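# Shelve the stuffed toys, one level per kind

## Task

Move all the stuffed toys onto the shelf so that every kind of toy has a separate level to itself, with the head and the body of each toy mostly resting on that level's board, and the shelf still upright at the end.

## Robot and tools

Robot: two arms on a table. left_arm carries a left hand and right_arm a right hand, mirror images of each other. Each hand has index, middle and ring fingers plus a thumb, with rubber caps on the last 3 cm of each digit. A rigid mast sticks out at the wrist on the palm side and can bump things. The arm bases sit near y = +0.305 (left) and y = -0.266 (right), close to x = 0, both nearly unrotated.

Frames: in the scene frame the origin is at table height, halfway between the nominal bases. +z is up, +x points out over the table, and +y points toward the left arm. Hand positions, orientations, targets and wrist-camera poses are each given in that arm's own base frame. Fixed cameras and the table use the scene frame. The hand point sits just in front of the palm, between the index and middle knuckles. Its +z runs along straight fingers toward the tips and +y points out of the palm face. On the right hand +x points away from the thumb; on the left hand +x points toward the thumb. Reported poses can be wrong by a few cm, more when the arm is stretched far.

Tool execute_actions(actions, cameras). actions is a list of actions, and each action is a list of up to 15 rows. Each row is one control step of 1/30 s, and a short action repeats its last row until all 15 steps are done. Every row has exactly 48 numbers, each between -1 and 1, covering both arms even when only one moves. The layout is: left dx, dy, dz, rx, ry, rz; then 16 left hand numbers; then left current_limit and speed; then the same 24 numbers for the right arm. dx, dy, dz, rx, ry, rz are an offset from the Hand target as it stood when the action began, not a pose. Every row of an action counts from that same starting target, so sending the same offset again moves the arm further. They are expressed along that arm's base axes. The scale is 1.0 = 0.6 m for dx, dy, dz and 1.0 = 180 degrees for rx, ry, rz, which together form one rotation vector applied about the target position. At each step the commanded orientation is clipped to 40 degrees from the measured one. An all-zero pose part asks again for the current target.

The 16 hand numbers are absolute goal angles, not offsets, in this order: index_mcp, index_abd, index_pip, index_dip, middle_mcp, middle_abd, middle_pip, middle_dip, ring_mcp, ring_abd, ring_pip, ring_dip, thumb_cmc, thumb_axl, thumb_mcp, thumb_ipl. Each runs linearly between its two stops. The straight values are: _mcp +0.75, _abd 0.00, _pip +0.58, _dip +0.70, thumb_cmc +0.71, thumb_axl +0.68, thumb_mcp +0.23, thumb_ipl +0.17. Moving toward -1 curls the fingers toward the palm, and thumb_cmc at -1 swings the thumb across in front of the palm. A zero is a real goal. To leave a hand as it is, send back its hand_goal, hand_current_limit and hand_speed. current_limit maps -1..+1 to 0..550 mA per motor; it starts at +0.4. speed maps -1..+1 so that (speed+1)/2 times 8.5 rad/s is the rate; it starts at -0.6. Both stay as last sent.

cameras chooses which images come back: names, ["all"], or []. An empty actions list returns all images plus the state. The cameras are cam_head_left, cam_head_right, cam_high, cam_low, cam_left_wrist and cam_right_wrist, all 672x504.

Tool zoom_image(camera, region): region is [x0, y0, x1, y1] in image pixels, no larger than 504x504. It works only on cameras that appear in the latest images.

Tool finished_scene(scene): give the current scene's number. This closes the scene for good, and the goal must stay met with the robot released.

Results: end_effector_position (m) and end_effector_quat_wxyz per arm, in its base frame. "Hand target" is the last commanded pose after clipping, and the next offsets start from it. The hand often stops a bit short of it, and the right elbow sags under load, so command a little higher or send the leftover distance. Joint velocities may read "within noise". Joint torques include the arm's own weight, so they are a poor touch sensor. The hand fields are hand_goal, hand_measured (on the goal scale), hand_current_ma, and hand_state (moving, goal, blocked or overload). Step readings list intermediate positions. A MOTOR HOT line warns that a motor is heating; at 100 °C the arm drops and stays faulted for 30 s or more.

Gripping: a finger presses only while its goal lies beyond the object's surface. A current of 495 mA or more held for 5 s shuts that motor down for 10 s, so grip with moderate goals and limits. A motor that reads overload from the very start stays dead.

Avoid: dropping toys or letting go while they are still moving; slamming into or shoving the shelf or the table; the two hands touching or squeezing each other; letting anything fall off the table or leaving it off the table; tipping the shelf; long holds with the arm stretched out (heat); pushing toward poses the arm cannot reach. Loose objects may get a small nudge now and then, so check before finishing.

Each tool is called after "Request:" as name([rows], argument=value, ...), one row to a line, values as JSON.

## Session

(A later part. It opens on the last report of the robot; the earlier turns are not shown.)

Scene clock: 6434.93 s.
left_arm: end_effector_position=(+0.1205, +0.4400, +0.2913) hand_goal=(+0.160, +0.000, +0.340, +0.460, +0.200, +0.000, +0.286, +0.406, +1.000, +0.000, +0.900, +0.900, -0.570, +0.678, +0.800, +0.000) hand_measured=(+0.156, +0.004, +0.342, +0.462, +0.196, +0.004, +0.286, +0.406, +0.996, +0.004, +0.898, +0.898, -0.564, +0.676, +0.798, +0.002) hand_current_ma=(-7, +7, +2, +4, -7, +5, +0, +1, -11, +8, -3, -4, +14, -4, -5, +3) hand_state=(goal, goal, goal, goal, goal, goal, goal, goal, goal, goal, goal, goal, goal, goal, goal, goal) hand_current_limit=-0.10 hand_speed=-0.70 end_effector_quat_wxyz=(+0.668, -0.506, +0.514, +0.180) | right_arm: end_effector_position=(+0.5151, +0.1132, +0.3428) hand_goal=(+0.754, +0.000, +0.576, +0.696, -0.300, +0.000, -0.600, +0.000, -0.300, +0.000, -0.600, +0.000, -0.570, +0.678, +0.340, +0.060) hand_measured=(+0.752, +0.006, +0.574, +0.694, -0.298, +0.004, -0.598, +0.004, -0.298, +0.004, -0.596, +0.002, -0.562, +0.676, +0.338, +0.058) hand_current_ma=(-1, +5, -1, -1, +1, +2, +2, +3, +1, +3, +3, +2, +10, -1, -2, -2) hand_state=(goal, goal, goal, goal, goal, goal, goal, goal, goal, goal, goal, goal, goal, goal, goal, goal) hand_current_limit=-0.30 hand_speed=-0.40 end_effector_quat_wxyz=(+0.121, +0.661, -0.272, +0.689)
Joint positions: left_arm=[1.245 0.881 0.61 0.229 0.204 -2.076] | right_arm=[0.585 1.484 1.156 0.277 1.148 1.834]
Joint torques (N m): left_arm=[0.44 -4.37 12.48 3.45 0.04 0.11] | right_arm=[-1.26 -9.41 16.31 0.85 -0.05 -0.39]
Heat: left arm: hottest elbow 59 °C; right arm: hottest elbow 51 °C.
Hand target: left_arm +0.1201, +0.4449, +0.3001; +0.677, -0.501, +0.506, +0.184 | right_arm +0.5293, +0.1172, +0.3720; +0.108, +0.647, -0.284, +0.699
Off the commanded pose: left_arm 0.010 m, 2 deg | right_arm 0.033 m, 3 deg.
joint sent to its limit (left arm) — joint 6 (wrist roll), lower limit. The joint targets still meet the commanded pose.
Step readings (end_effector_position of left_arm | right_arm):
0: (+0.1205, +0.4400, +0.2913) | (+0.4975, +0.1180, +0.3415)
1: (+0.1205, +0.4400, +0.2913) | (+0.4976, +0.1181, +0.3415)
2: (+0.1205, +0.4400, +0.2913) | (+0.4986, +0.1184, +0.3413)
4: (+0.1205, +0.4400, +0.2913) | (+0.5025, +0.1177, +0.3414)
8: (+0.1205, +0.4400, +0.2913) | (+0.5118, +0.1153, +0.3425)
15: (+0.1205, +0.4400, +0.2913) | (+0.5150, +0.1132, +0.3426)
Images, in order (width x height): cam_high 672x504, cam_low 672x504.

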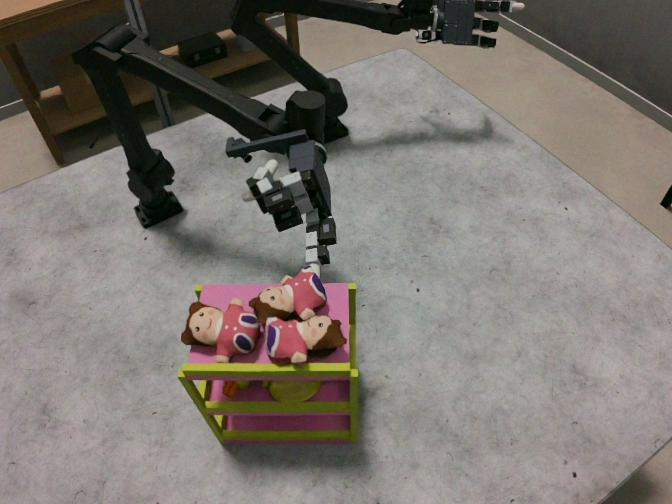

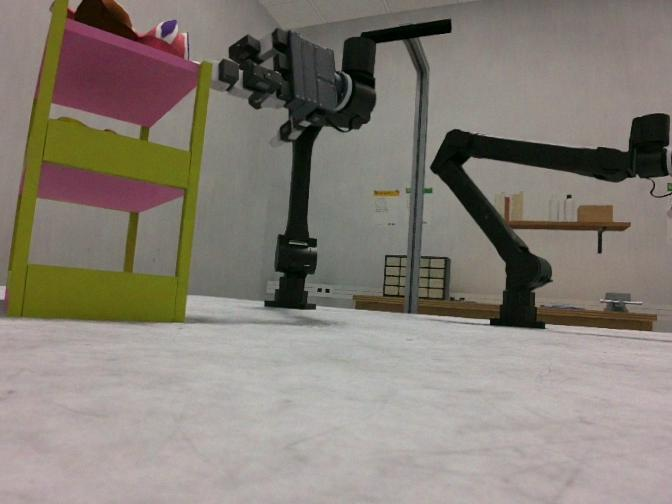

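Request:
zoom_image(camera="cam_high", region=[160, 240, 380, 400])

Request:
zoom_image(camera="cam_low", region=[20, 0, 240, 90])

Scaled by 2.291 from the camera's 672x504 image, which has a finer 960x720 frame.

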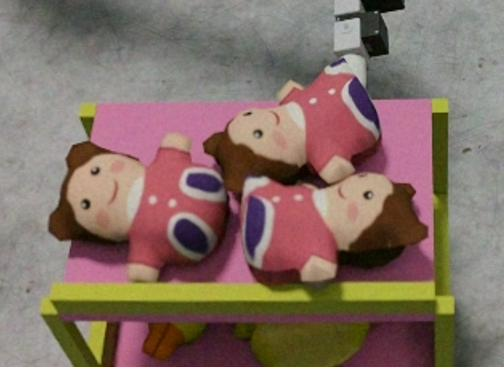

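Scaled by 2.291 from the camera's 672x504 image, which has a finer 960x720 frame.

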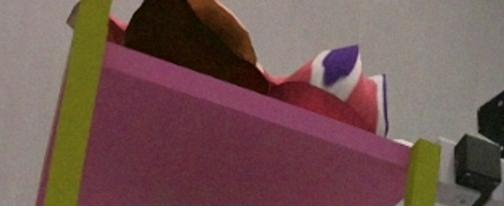

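Request:
execute_actions([
  [[0,0,0,0,0,0,0.16,0,0.34,0.46,0.2,0,0.286,0.406,1,0,0.9,0.9,-0.57,0.678,0.8,0.0,-0.1,-0.7,-0.07,0.045,0.0,0,0,0,0.754,0,0.576,0.696,-0.3,0,-0.6,0,-0.3,0,-0.6,0,-0.57,0.678,0.34,0.06,-0.3,-0.4]],
  [[0,0,0,0,0,0,0.16,0,0.34,0.46,0.2,0,0.286,0.406,1,0,0.9,0.9,-0.57,0.678,0.8,0.0,-0.1,-0.7,-0.1,0.064,0.02,0,0,0,0.754,0,0.576,0.696,-0.3,0,-0.6,0,-0.3,0,-0.6,0,-0.57,0.678,0.34,0.06,-0.3,-0.4]],
], cameras=["cam_high","cam_low","cam_head_right","cam_head_left"])

Request:
zoom_image(camera="cam_high", region=[160, 240, 380, 400])

Request:
zoom_image(camera="cam_head_right", region=[320, 50, 460, 190])

Request:
zoom_image(camera="cam_head_left", region=[310, 50, 450, 200])

Scene clock: 6457.57 s.
left_arm: end_effector_position=(+0.1205, +0.4400, +0.2913) hand_goal=(+0.160, +0.000, +0.340, +0.460, +0.200, +0.000, +0.286, +0.406, +1.000, +0.000, +0.900, +0.900, -0.570, +0.678, +0.800, +0.000) hand_measured=(+0.156, +0.004, +0.342, +0.462, +0.196, +0.004, +0.286, +0.406, +0.996, +0.004, +0.898, +0.898, -0.564, +0.676, +0.798, +0.002) hand_current_ma=(-7, +7, +2, +4, -7, +5, +0, +1, -11, +8, -3, -4, +14, -4, -5, +3) hand_state=(goal, goal, goal, goal, goal, goal, goal, goal, goal, goal, goal, goal, goal, goal, goal, goal) hand_current_limit=-0.10 hand_speed=-0.70 end_effector_quat_wxyz=(+0.668, -0.506, +0.514, +0.180) | right_arm: end_effector_position=(+0.4274, +0.1858, +0.3796) hand_goal=(+0.754, +0.000, +0.576, +0.696, -0.300, +0.000, -0.600, +0.000, -0.300, +0.000, -0.600, +0.000, -0.570, +0.678, +0.340, +0.060) hand_measured=(+0.752, +0.006, +0.576, +0.694, -0.298, +0.004, -0.598, +0.004, -0.298, +0.004, -0.596, +0.002, -0.562, +0.676, +0.338, +0.058) hand_current_ma=(-3, +5, +0, -1, +1, +2, +2, +3, +1, +3, +3, +2, +10, -1, -2, -2) hand_state=(goal, goal, goal, goal, goal, goal, goal, goal, goal, goal, goal, goal, goal, goal, goal, goal) hand_current_limit=-0.30 hand_speed=-0.40 end_effector_quat_wxyz=(+0.102, +0.647, -0.284, +0.700)
Joint positions: left_arm=[1.245 0.881 0.61 0.229 0.204 -2.076] | right_arm=[0.819 1.399 1.156 0.248 1.378 1.834]
Joint torques (N m): left_arm=[0.62 -4.42 12.56 3.45 0.02 0.08] | right_arm=[-1.2 -9.52 10.66 0.62 0.16 -0.43]
Heat: left arm: hottest elbow 59 °C; right arm: hottest elbow 50 °C.
Hand target: left_arm +0.1201, +0.4449, +0.3001; +0.677, -0.501, +0.506, +0.184 | right_arm +0.4273, +0.1825, +0.3841; +0.108, +0.647, -0.285, +0.699
Off the commanded pose: left_arm 0.010 m, 2 deg | right_arm 0.006 m, 1 deg.
joint sent to its limit (left arm) — joint 6 (wrist roll), lower limit. The joint targets still meet the commanded pose.
Step readings (end_effector_position of left_arm | right_arm):
0: (+0.1205, +0.4400, +0.2913) | (+0.5151, +0.1130, +0.3428)
1: (+0.1205, +0.4400, +0.2913) | (+0.5150, +0.1132, +0.3428)
2: (+0.1205, +0.4400, +0.2913) | (+0.5130, +0.1134, +0.3429)
4: (+0.1205, +0.4400, +0.2913) | (+0.5058, +0.1155, +0.3434)
8: (+0.1205, +0.4400, +0.2913) | (+0.4944, +0.1330, +0.3477)
15: (+0.1205, +0.4400, +0.2913) | (+0.4862, +0.1449, +0.3535)
16: (+0.1205, +0.4400, +0.2913) | (+0.4856, +0.1447, +0.3535)
17: (+0.1205, +0.4400, +0.2913) | (+0.4816, +0.1438, +0.3537)
19: (+0.1205, +0.4400, +0.2913) | (+0.4688, +0.1472, +0.3566)
23: (+0.1205, +0.4400, +0.2913) | (+0.4441, +0.1719, +0.3695)
30: (+0.1205, +0.4400, +0.2913) | (+0.4275, +0.1863, +0.3796)
Images, in order (width x height): cam_head_left 672x504, cam_head_right 672x504, cam_high 672x504, cam_low 672x504.

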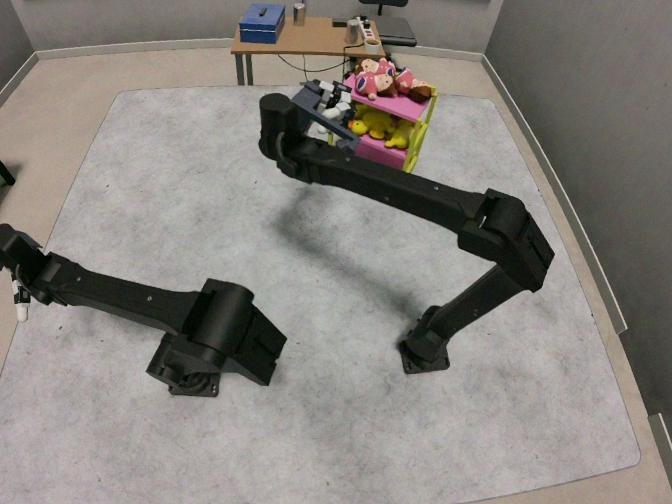

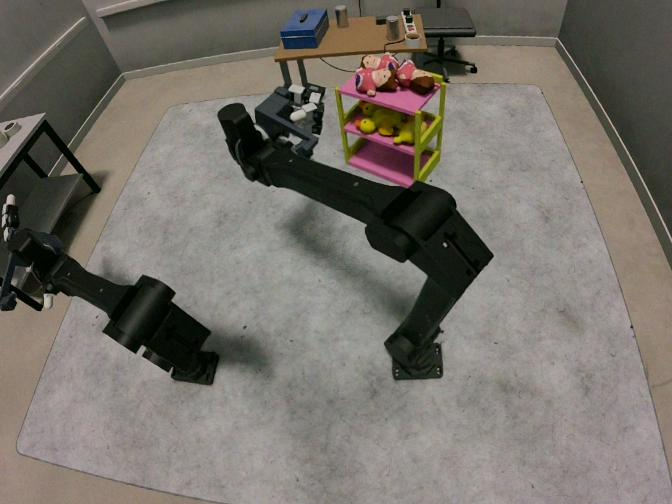

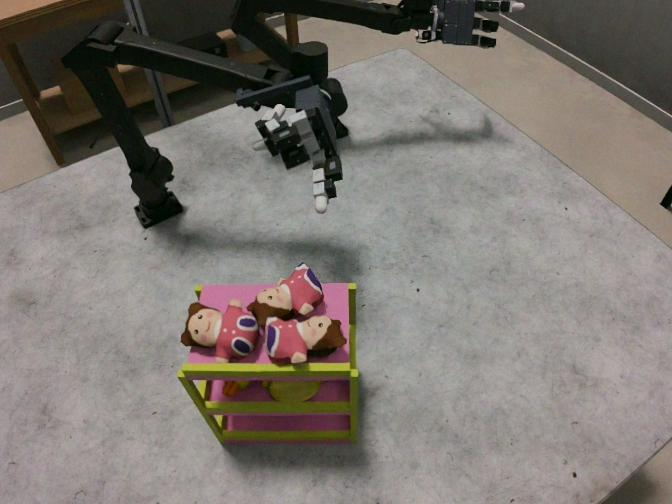

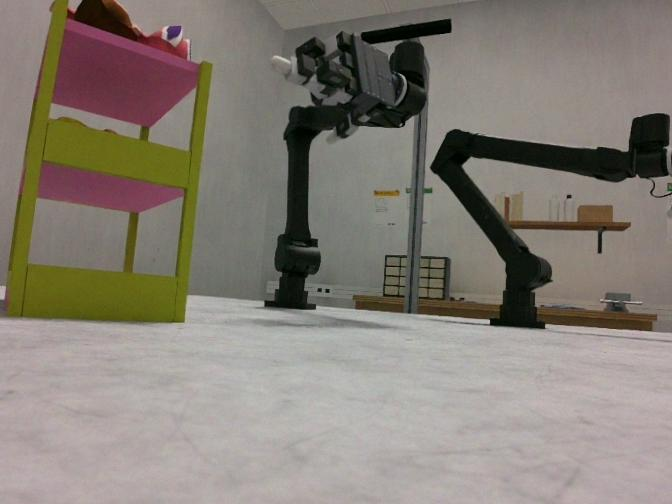

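Scaled by 2.291 from the camera's 672x504 image, which has a finer 960x720 frame.

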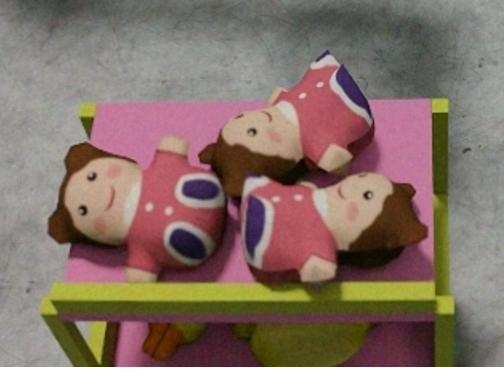

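Scaled by 3.600 from the camera's 672x504 image, which has a finer 960x720 frame.

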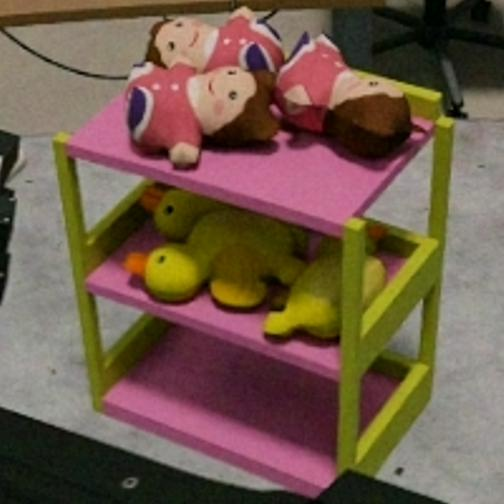

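Scaled by 3.360 from the camera's 672x504 image, which has a finer 960x720 frame.

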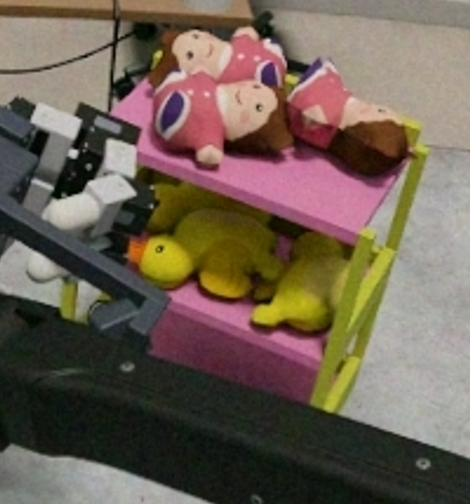

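Request:
execute_actions([
  [[0,0,0,0,0,0,0.16,0,0.34,0.46,0.2,0,0.286,0.406,1,0,0.9,0.9,-0.57,0.678,0.8,0.0,-0.1,-0.7,-0.0455,-0.154,0.01,0,0,0,0.754,0,0.576,0.696,-0.3,0,-0.6,0,-0.3,0,-0.6,0,-0.57,0.678,0.34,0.06,-0.3,-0.4]],
  [[0,0,0,0,0,0,0.16,0,0.34,0.46,0.2,0,0.286,0.406,1,0,0.9,0.9,-0.57,0.678,0.8,0.0,-0.1,-0.7,-0.0667,-0.1667,0,0,0,0,0.2,0,0,0.3,-0.3,0,-0.6,0,-0.3,0,-0.6,0,-0.57,0.678,0.34,0.06,-0.4,-0.6]],
  [[0,0,0,0,0,0,0.16,0,0.34,0.46,0.2,0,0.286,0.406,1,0,0.9,0.9,-0.57,0.678,0.8,0.0,-0.1,-0.7,-0.0417,-0.1833,0,0,0,0,-0.3,0,-0.6,0,-0.3,0,-0.6,0,-0.3,0,-0.6,0,-0.57,0.678,0.34,0.06,-0.4,-0.6]],
  [[0,0,0,0,0,0,0.16,0,0.34,0.46,0.2,0,0.286,0.406,1,0,0.9,0.9,-0.57,0.678,0.8,0.0,-0.1,-0.7,-0.0333,-0.1917,0,0,0,0,-0.3,0,-0.6,0,-0.3,0,-0.6,0,-0.3,0,-0.6,0,-0.57,0.678,0.34,0.06,-0.4,-0.6]],
], cameras=["cam_high","cam_low","cam_head_right","cam_head_left"])

Request:
zoom_image(camera="cam_high", region=[160, 240, 380, 460])

Request:
zoom_image(camera="cam_head_left", region=[310, 50, 450, 200])

Request:
zoom_image(camera="cam_low", region=[0, 0, 260, 200])

Scene clock: 6479.00 s.
left_arm: end_effector_position=(+0.1205, +0.4400, +0.2913) hand_goal=(+0.160, +0.000, +0.340, +0.460, +0.200, +0.000, +0.286, +0.406, +1.000, +0.000, +0.900, +0.900, -0.570, +0.678, +0.800, +0.000) hand_measured=(+0.156, +0.004, +0.342, +0.462, +0.196, +0.004, +0.286, +0.406, +0.996, +0.004, +0.898, +0.898, -0.564, +0.676, +0.798, +0.002) hand_current_ma=(-7, +7, +2, +4, -7, +5, +0, +1, -11, +8, -3, -4, +14, -4, -5, +3) hand_state=(goal, goal, goal, goal, goal, goal, goal, goal, goal, goal, goal, goal, goal, goal, goal, goal) hand_current_limit=-0.10 hand_speed=-0.70 end_effector_quat_wxyz=(+0.668, -0.506, +0.514, +0.180) | right_arm: end_effector_position=(+0.3146, -0.2324, +0.3795) hand_goal=(-0.300, +0.000, -0.600, +0.000, -0.300, +0.000, -0.600, +0.000, -0.300, +0.000, -0.600, +0.000, -0.570, +0.678, +0.340, +0.060) hand_measured=(-0.298, +0.006, -0.594, +0.004, -0.300, +0.004, -0.598, +0.004, -0.300, +0.004, -0.598, +0.002, -0.562, +0.676, +0.340, +0.058) hand_current_ma=(+2, +5, +8, +3, +0, +2, +1, +3, +0, +3, +2, +2, +12, -1, +0, -2) hand_state=(goal, goal, goal, goal, goal, goal, goal, goal, goal, goal, goal, goal, goal, goal, goal, goal) hand_current_limit=-0.40 hand_speed=-0.60 end_effector_quat_wxyz=(+0.109, +0.654, -0.283, +0.693)
Joint positions: left_arm=[1.245 0.881 0.61 0.229 0.204 -2.076] | right_arm=[-0.342 0.668 0.69 -0.039 0.223 1.826]
Joint torques (N m): left_arm=[0.26 -4.37 12.33 3.34 0.03 0.13] | right_arm=[-1.2 -1.79 12.82 1.98 -0.15 -0.32]
Heat: left arm: hottest elbow 59 °C; right arm: hottest elbow 48 °C.
Hand target: left_arm +0.1201, +0.4449, +0.3001; +0.677, -0.501, +0.506, +0.184 | right_arm +0.3150, -0.2349, +0.3902; +0.108, +0.647, -0.285, +0.699
Off the commanded pose: left_arm 0.010 m, 2 deg | right_arm 0.011 m, 1 deg.
joint sent to its limit (left arm) — joint 6 (wrist roll), lower limit. The joint targets still meet the commanded pose.
Step readings (end_effector_position of left_arm | right_arm):
0: (+0.1205, +0.4400, +0.2913) | (+0.4274, +0.1858, +0.3796)
1: (+0.1205, +0.4400, +0.2913) | (+0.4275, +0.1856, +0.3796)
2: (+0.1205, +0.4400, +0.2913) | (+0.4283, +0.1834, +0.3787)
4: (+0.1205, +0.4400, +0.2913) | (+0.4244, +0.1678, +0.3738)
8: (+0.1205, +0.4400, +0.2913) | (+0.4086, +0.1162, +0.3757)
15: (+0.1205, +0.4400, +0.2913) | (+0.3993, +0.0901, +0.3988)
16: (+0.1205, +0.4400, +0.2913) | (+0.3998, +0.0901, +0.3982)
17: (+0.1205, +0.4400, +0.2913) | (+0.4014, +0.0886, +0.3959)
19: (+0.1205, +0.4400, +0.2913) | (+0.3965, +0.0724, +0.3850)
23: (+0.1205, +0.4400, +0.2913) | (+0.3719, +0.0177, +0.3771)
30: (+0.1205, +0.4400, +0.2913) | (+0.3576, -0.0080, +0.3970)
31: (+0.1205, +0.4400, +0.2913) | (+0.3587, -0.0080, +0.3964)
32: (+0.1205, +0.4400, +0.2913) | (+0.3627, -0.0091, +0.3948)
34: (+0.1205, +0.4400, +0.2913) | (+0.3625, -0.0284, +0.3871)
38: (+0.1205, +0.4400, +0.2913) | (+0.3377, -0.0873, +0.3829)
45: (+0.1205, +0.4400, +0.2913) | (+0.3306, -0.1163, +0.3925)
46: (+0.1205, +0.4400, +0.2913) | (+0.3325, -0.1169, +0.3913)
47: (+0.1205, +0.4400, +0.2913) | (+0.3375, -0.1184, +0.3902)
49: (+0.1205, +0.4400, +0.2913) | (+0.3377, -0.1394, +0.3881)
53: (+0.1205, +0.4400, +0.2913) | (+0.3113, -0.1981, +0.3897)
60: (+0.1205, +0.4400, +0.2913) | (+0.3096, -0.2293, +0.3854)
Images, in order (width x height): cam_head_left 672x504, cam_head_right 672x504, cam_high 672x504, cam_low 672x504.

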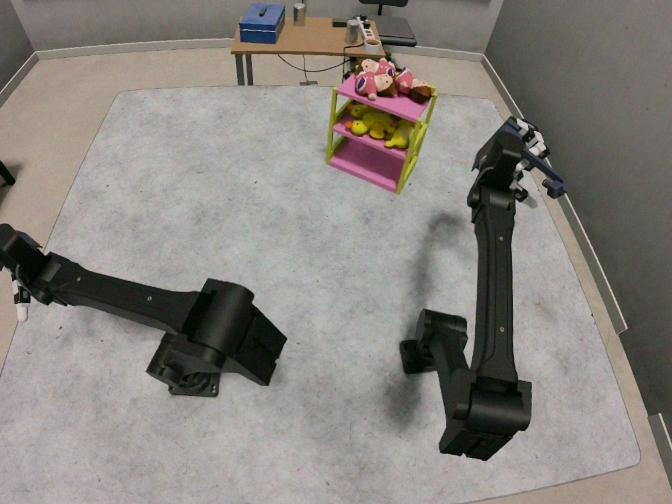

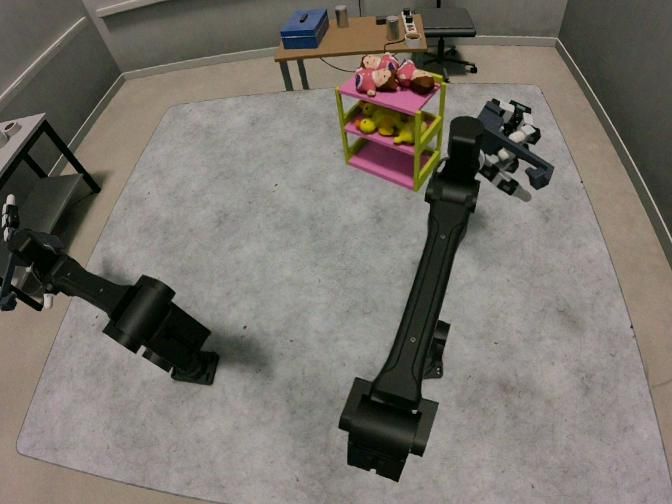

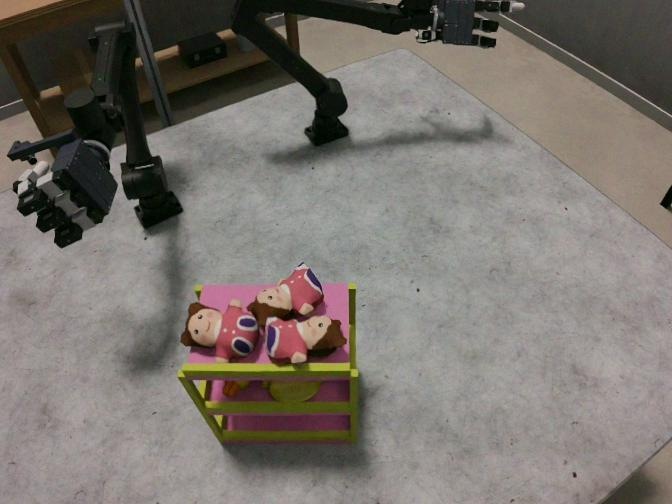

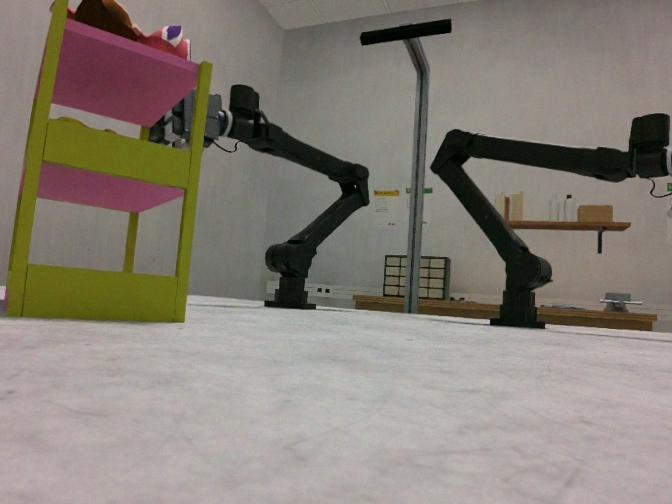

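Scaled by 2.291 from the camera's 672x504 image, which has a finer 960x720 frame.

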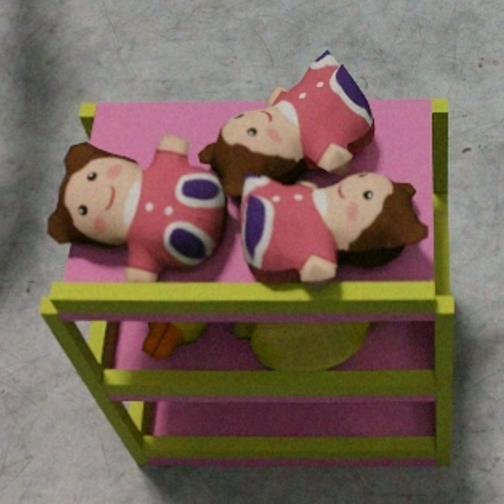

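Scaled by 3.360 from the camera's 672x504 image, which has a finer 960x720 frame.

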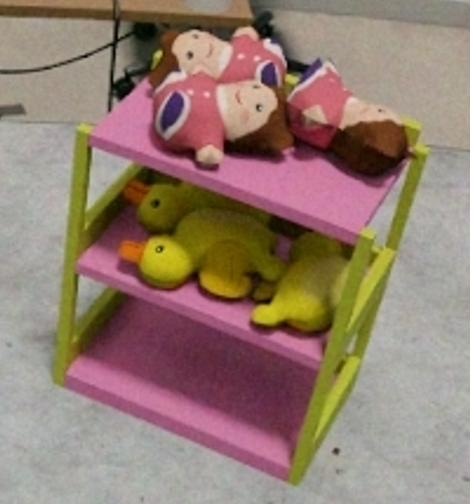

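Scaled by 1.938 from the camera's 672x504 image, which has a finer 960x720 frame.

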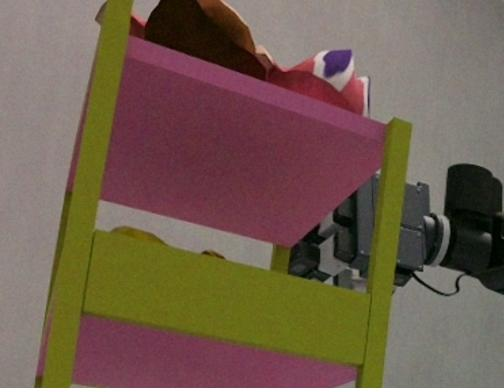

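Request:
finished_scene(scene=2)

The scene is finished: the task was done.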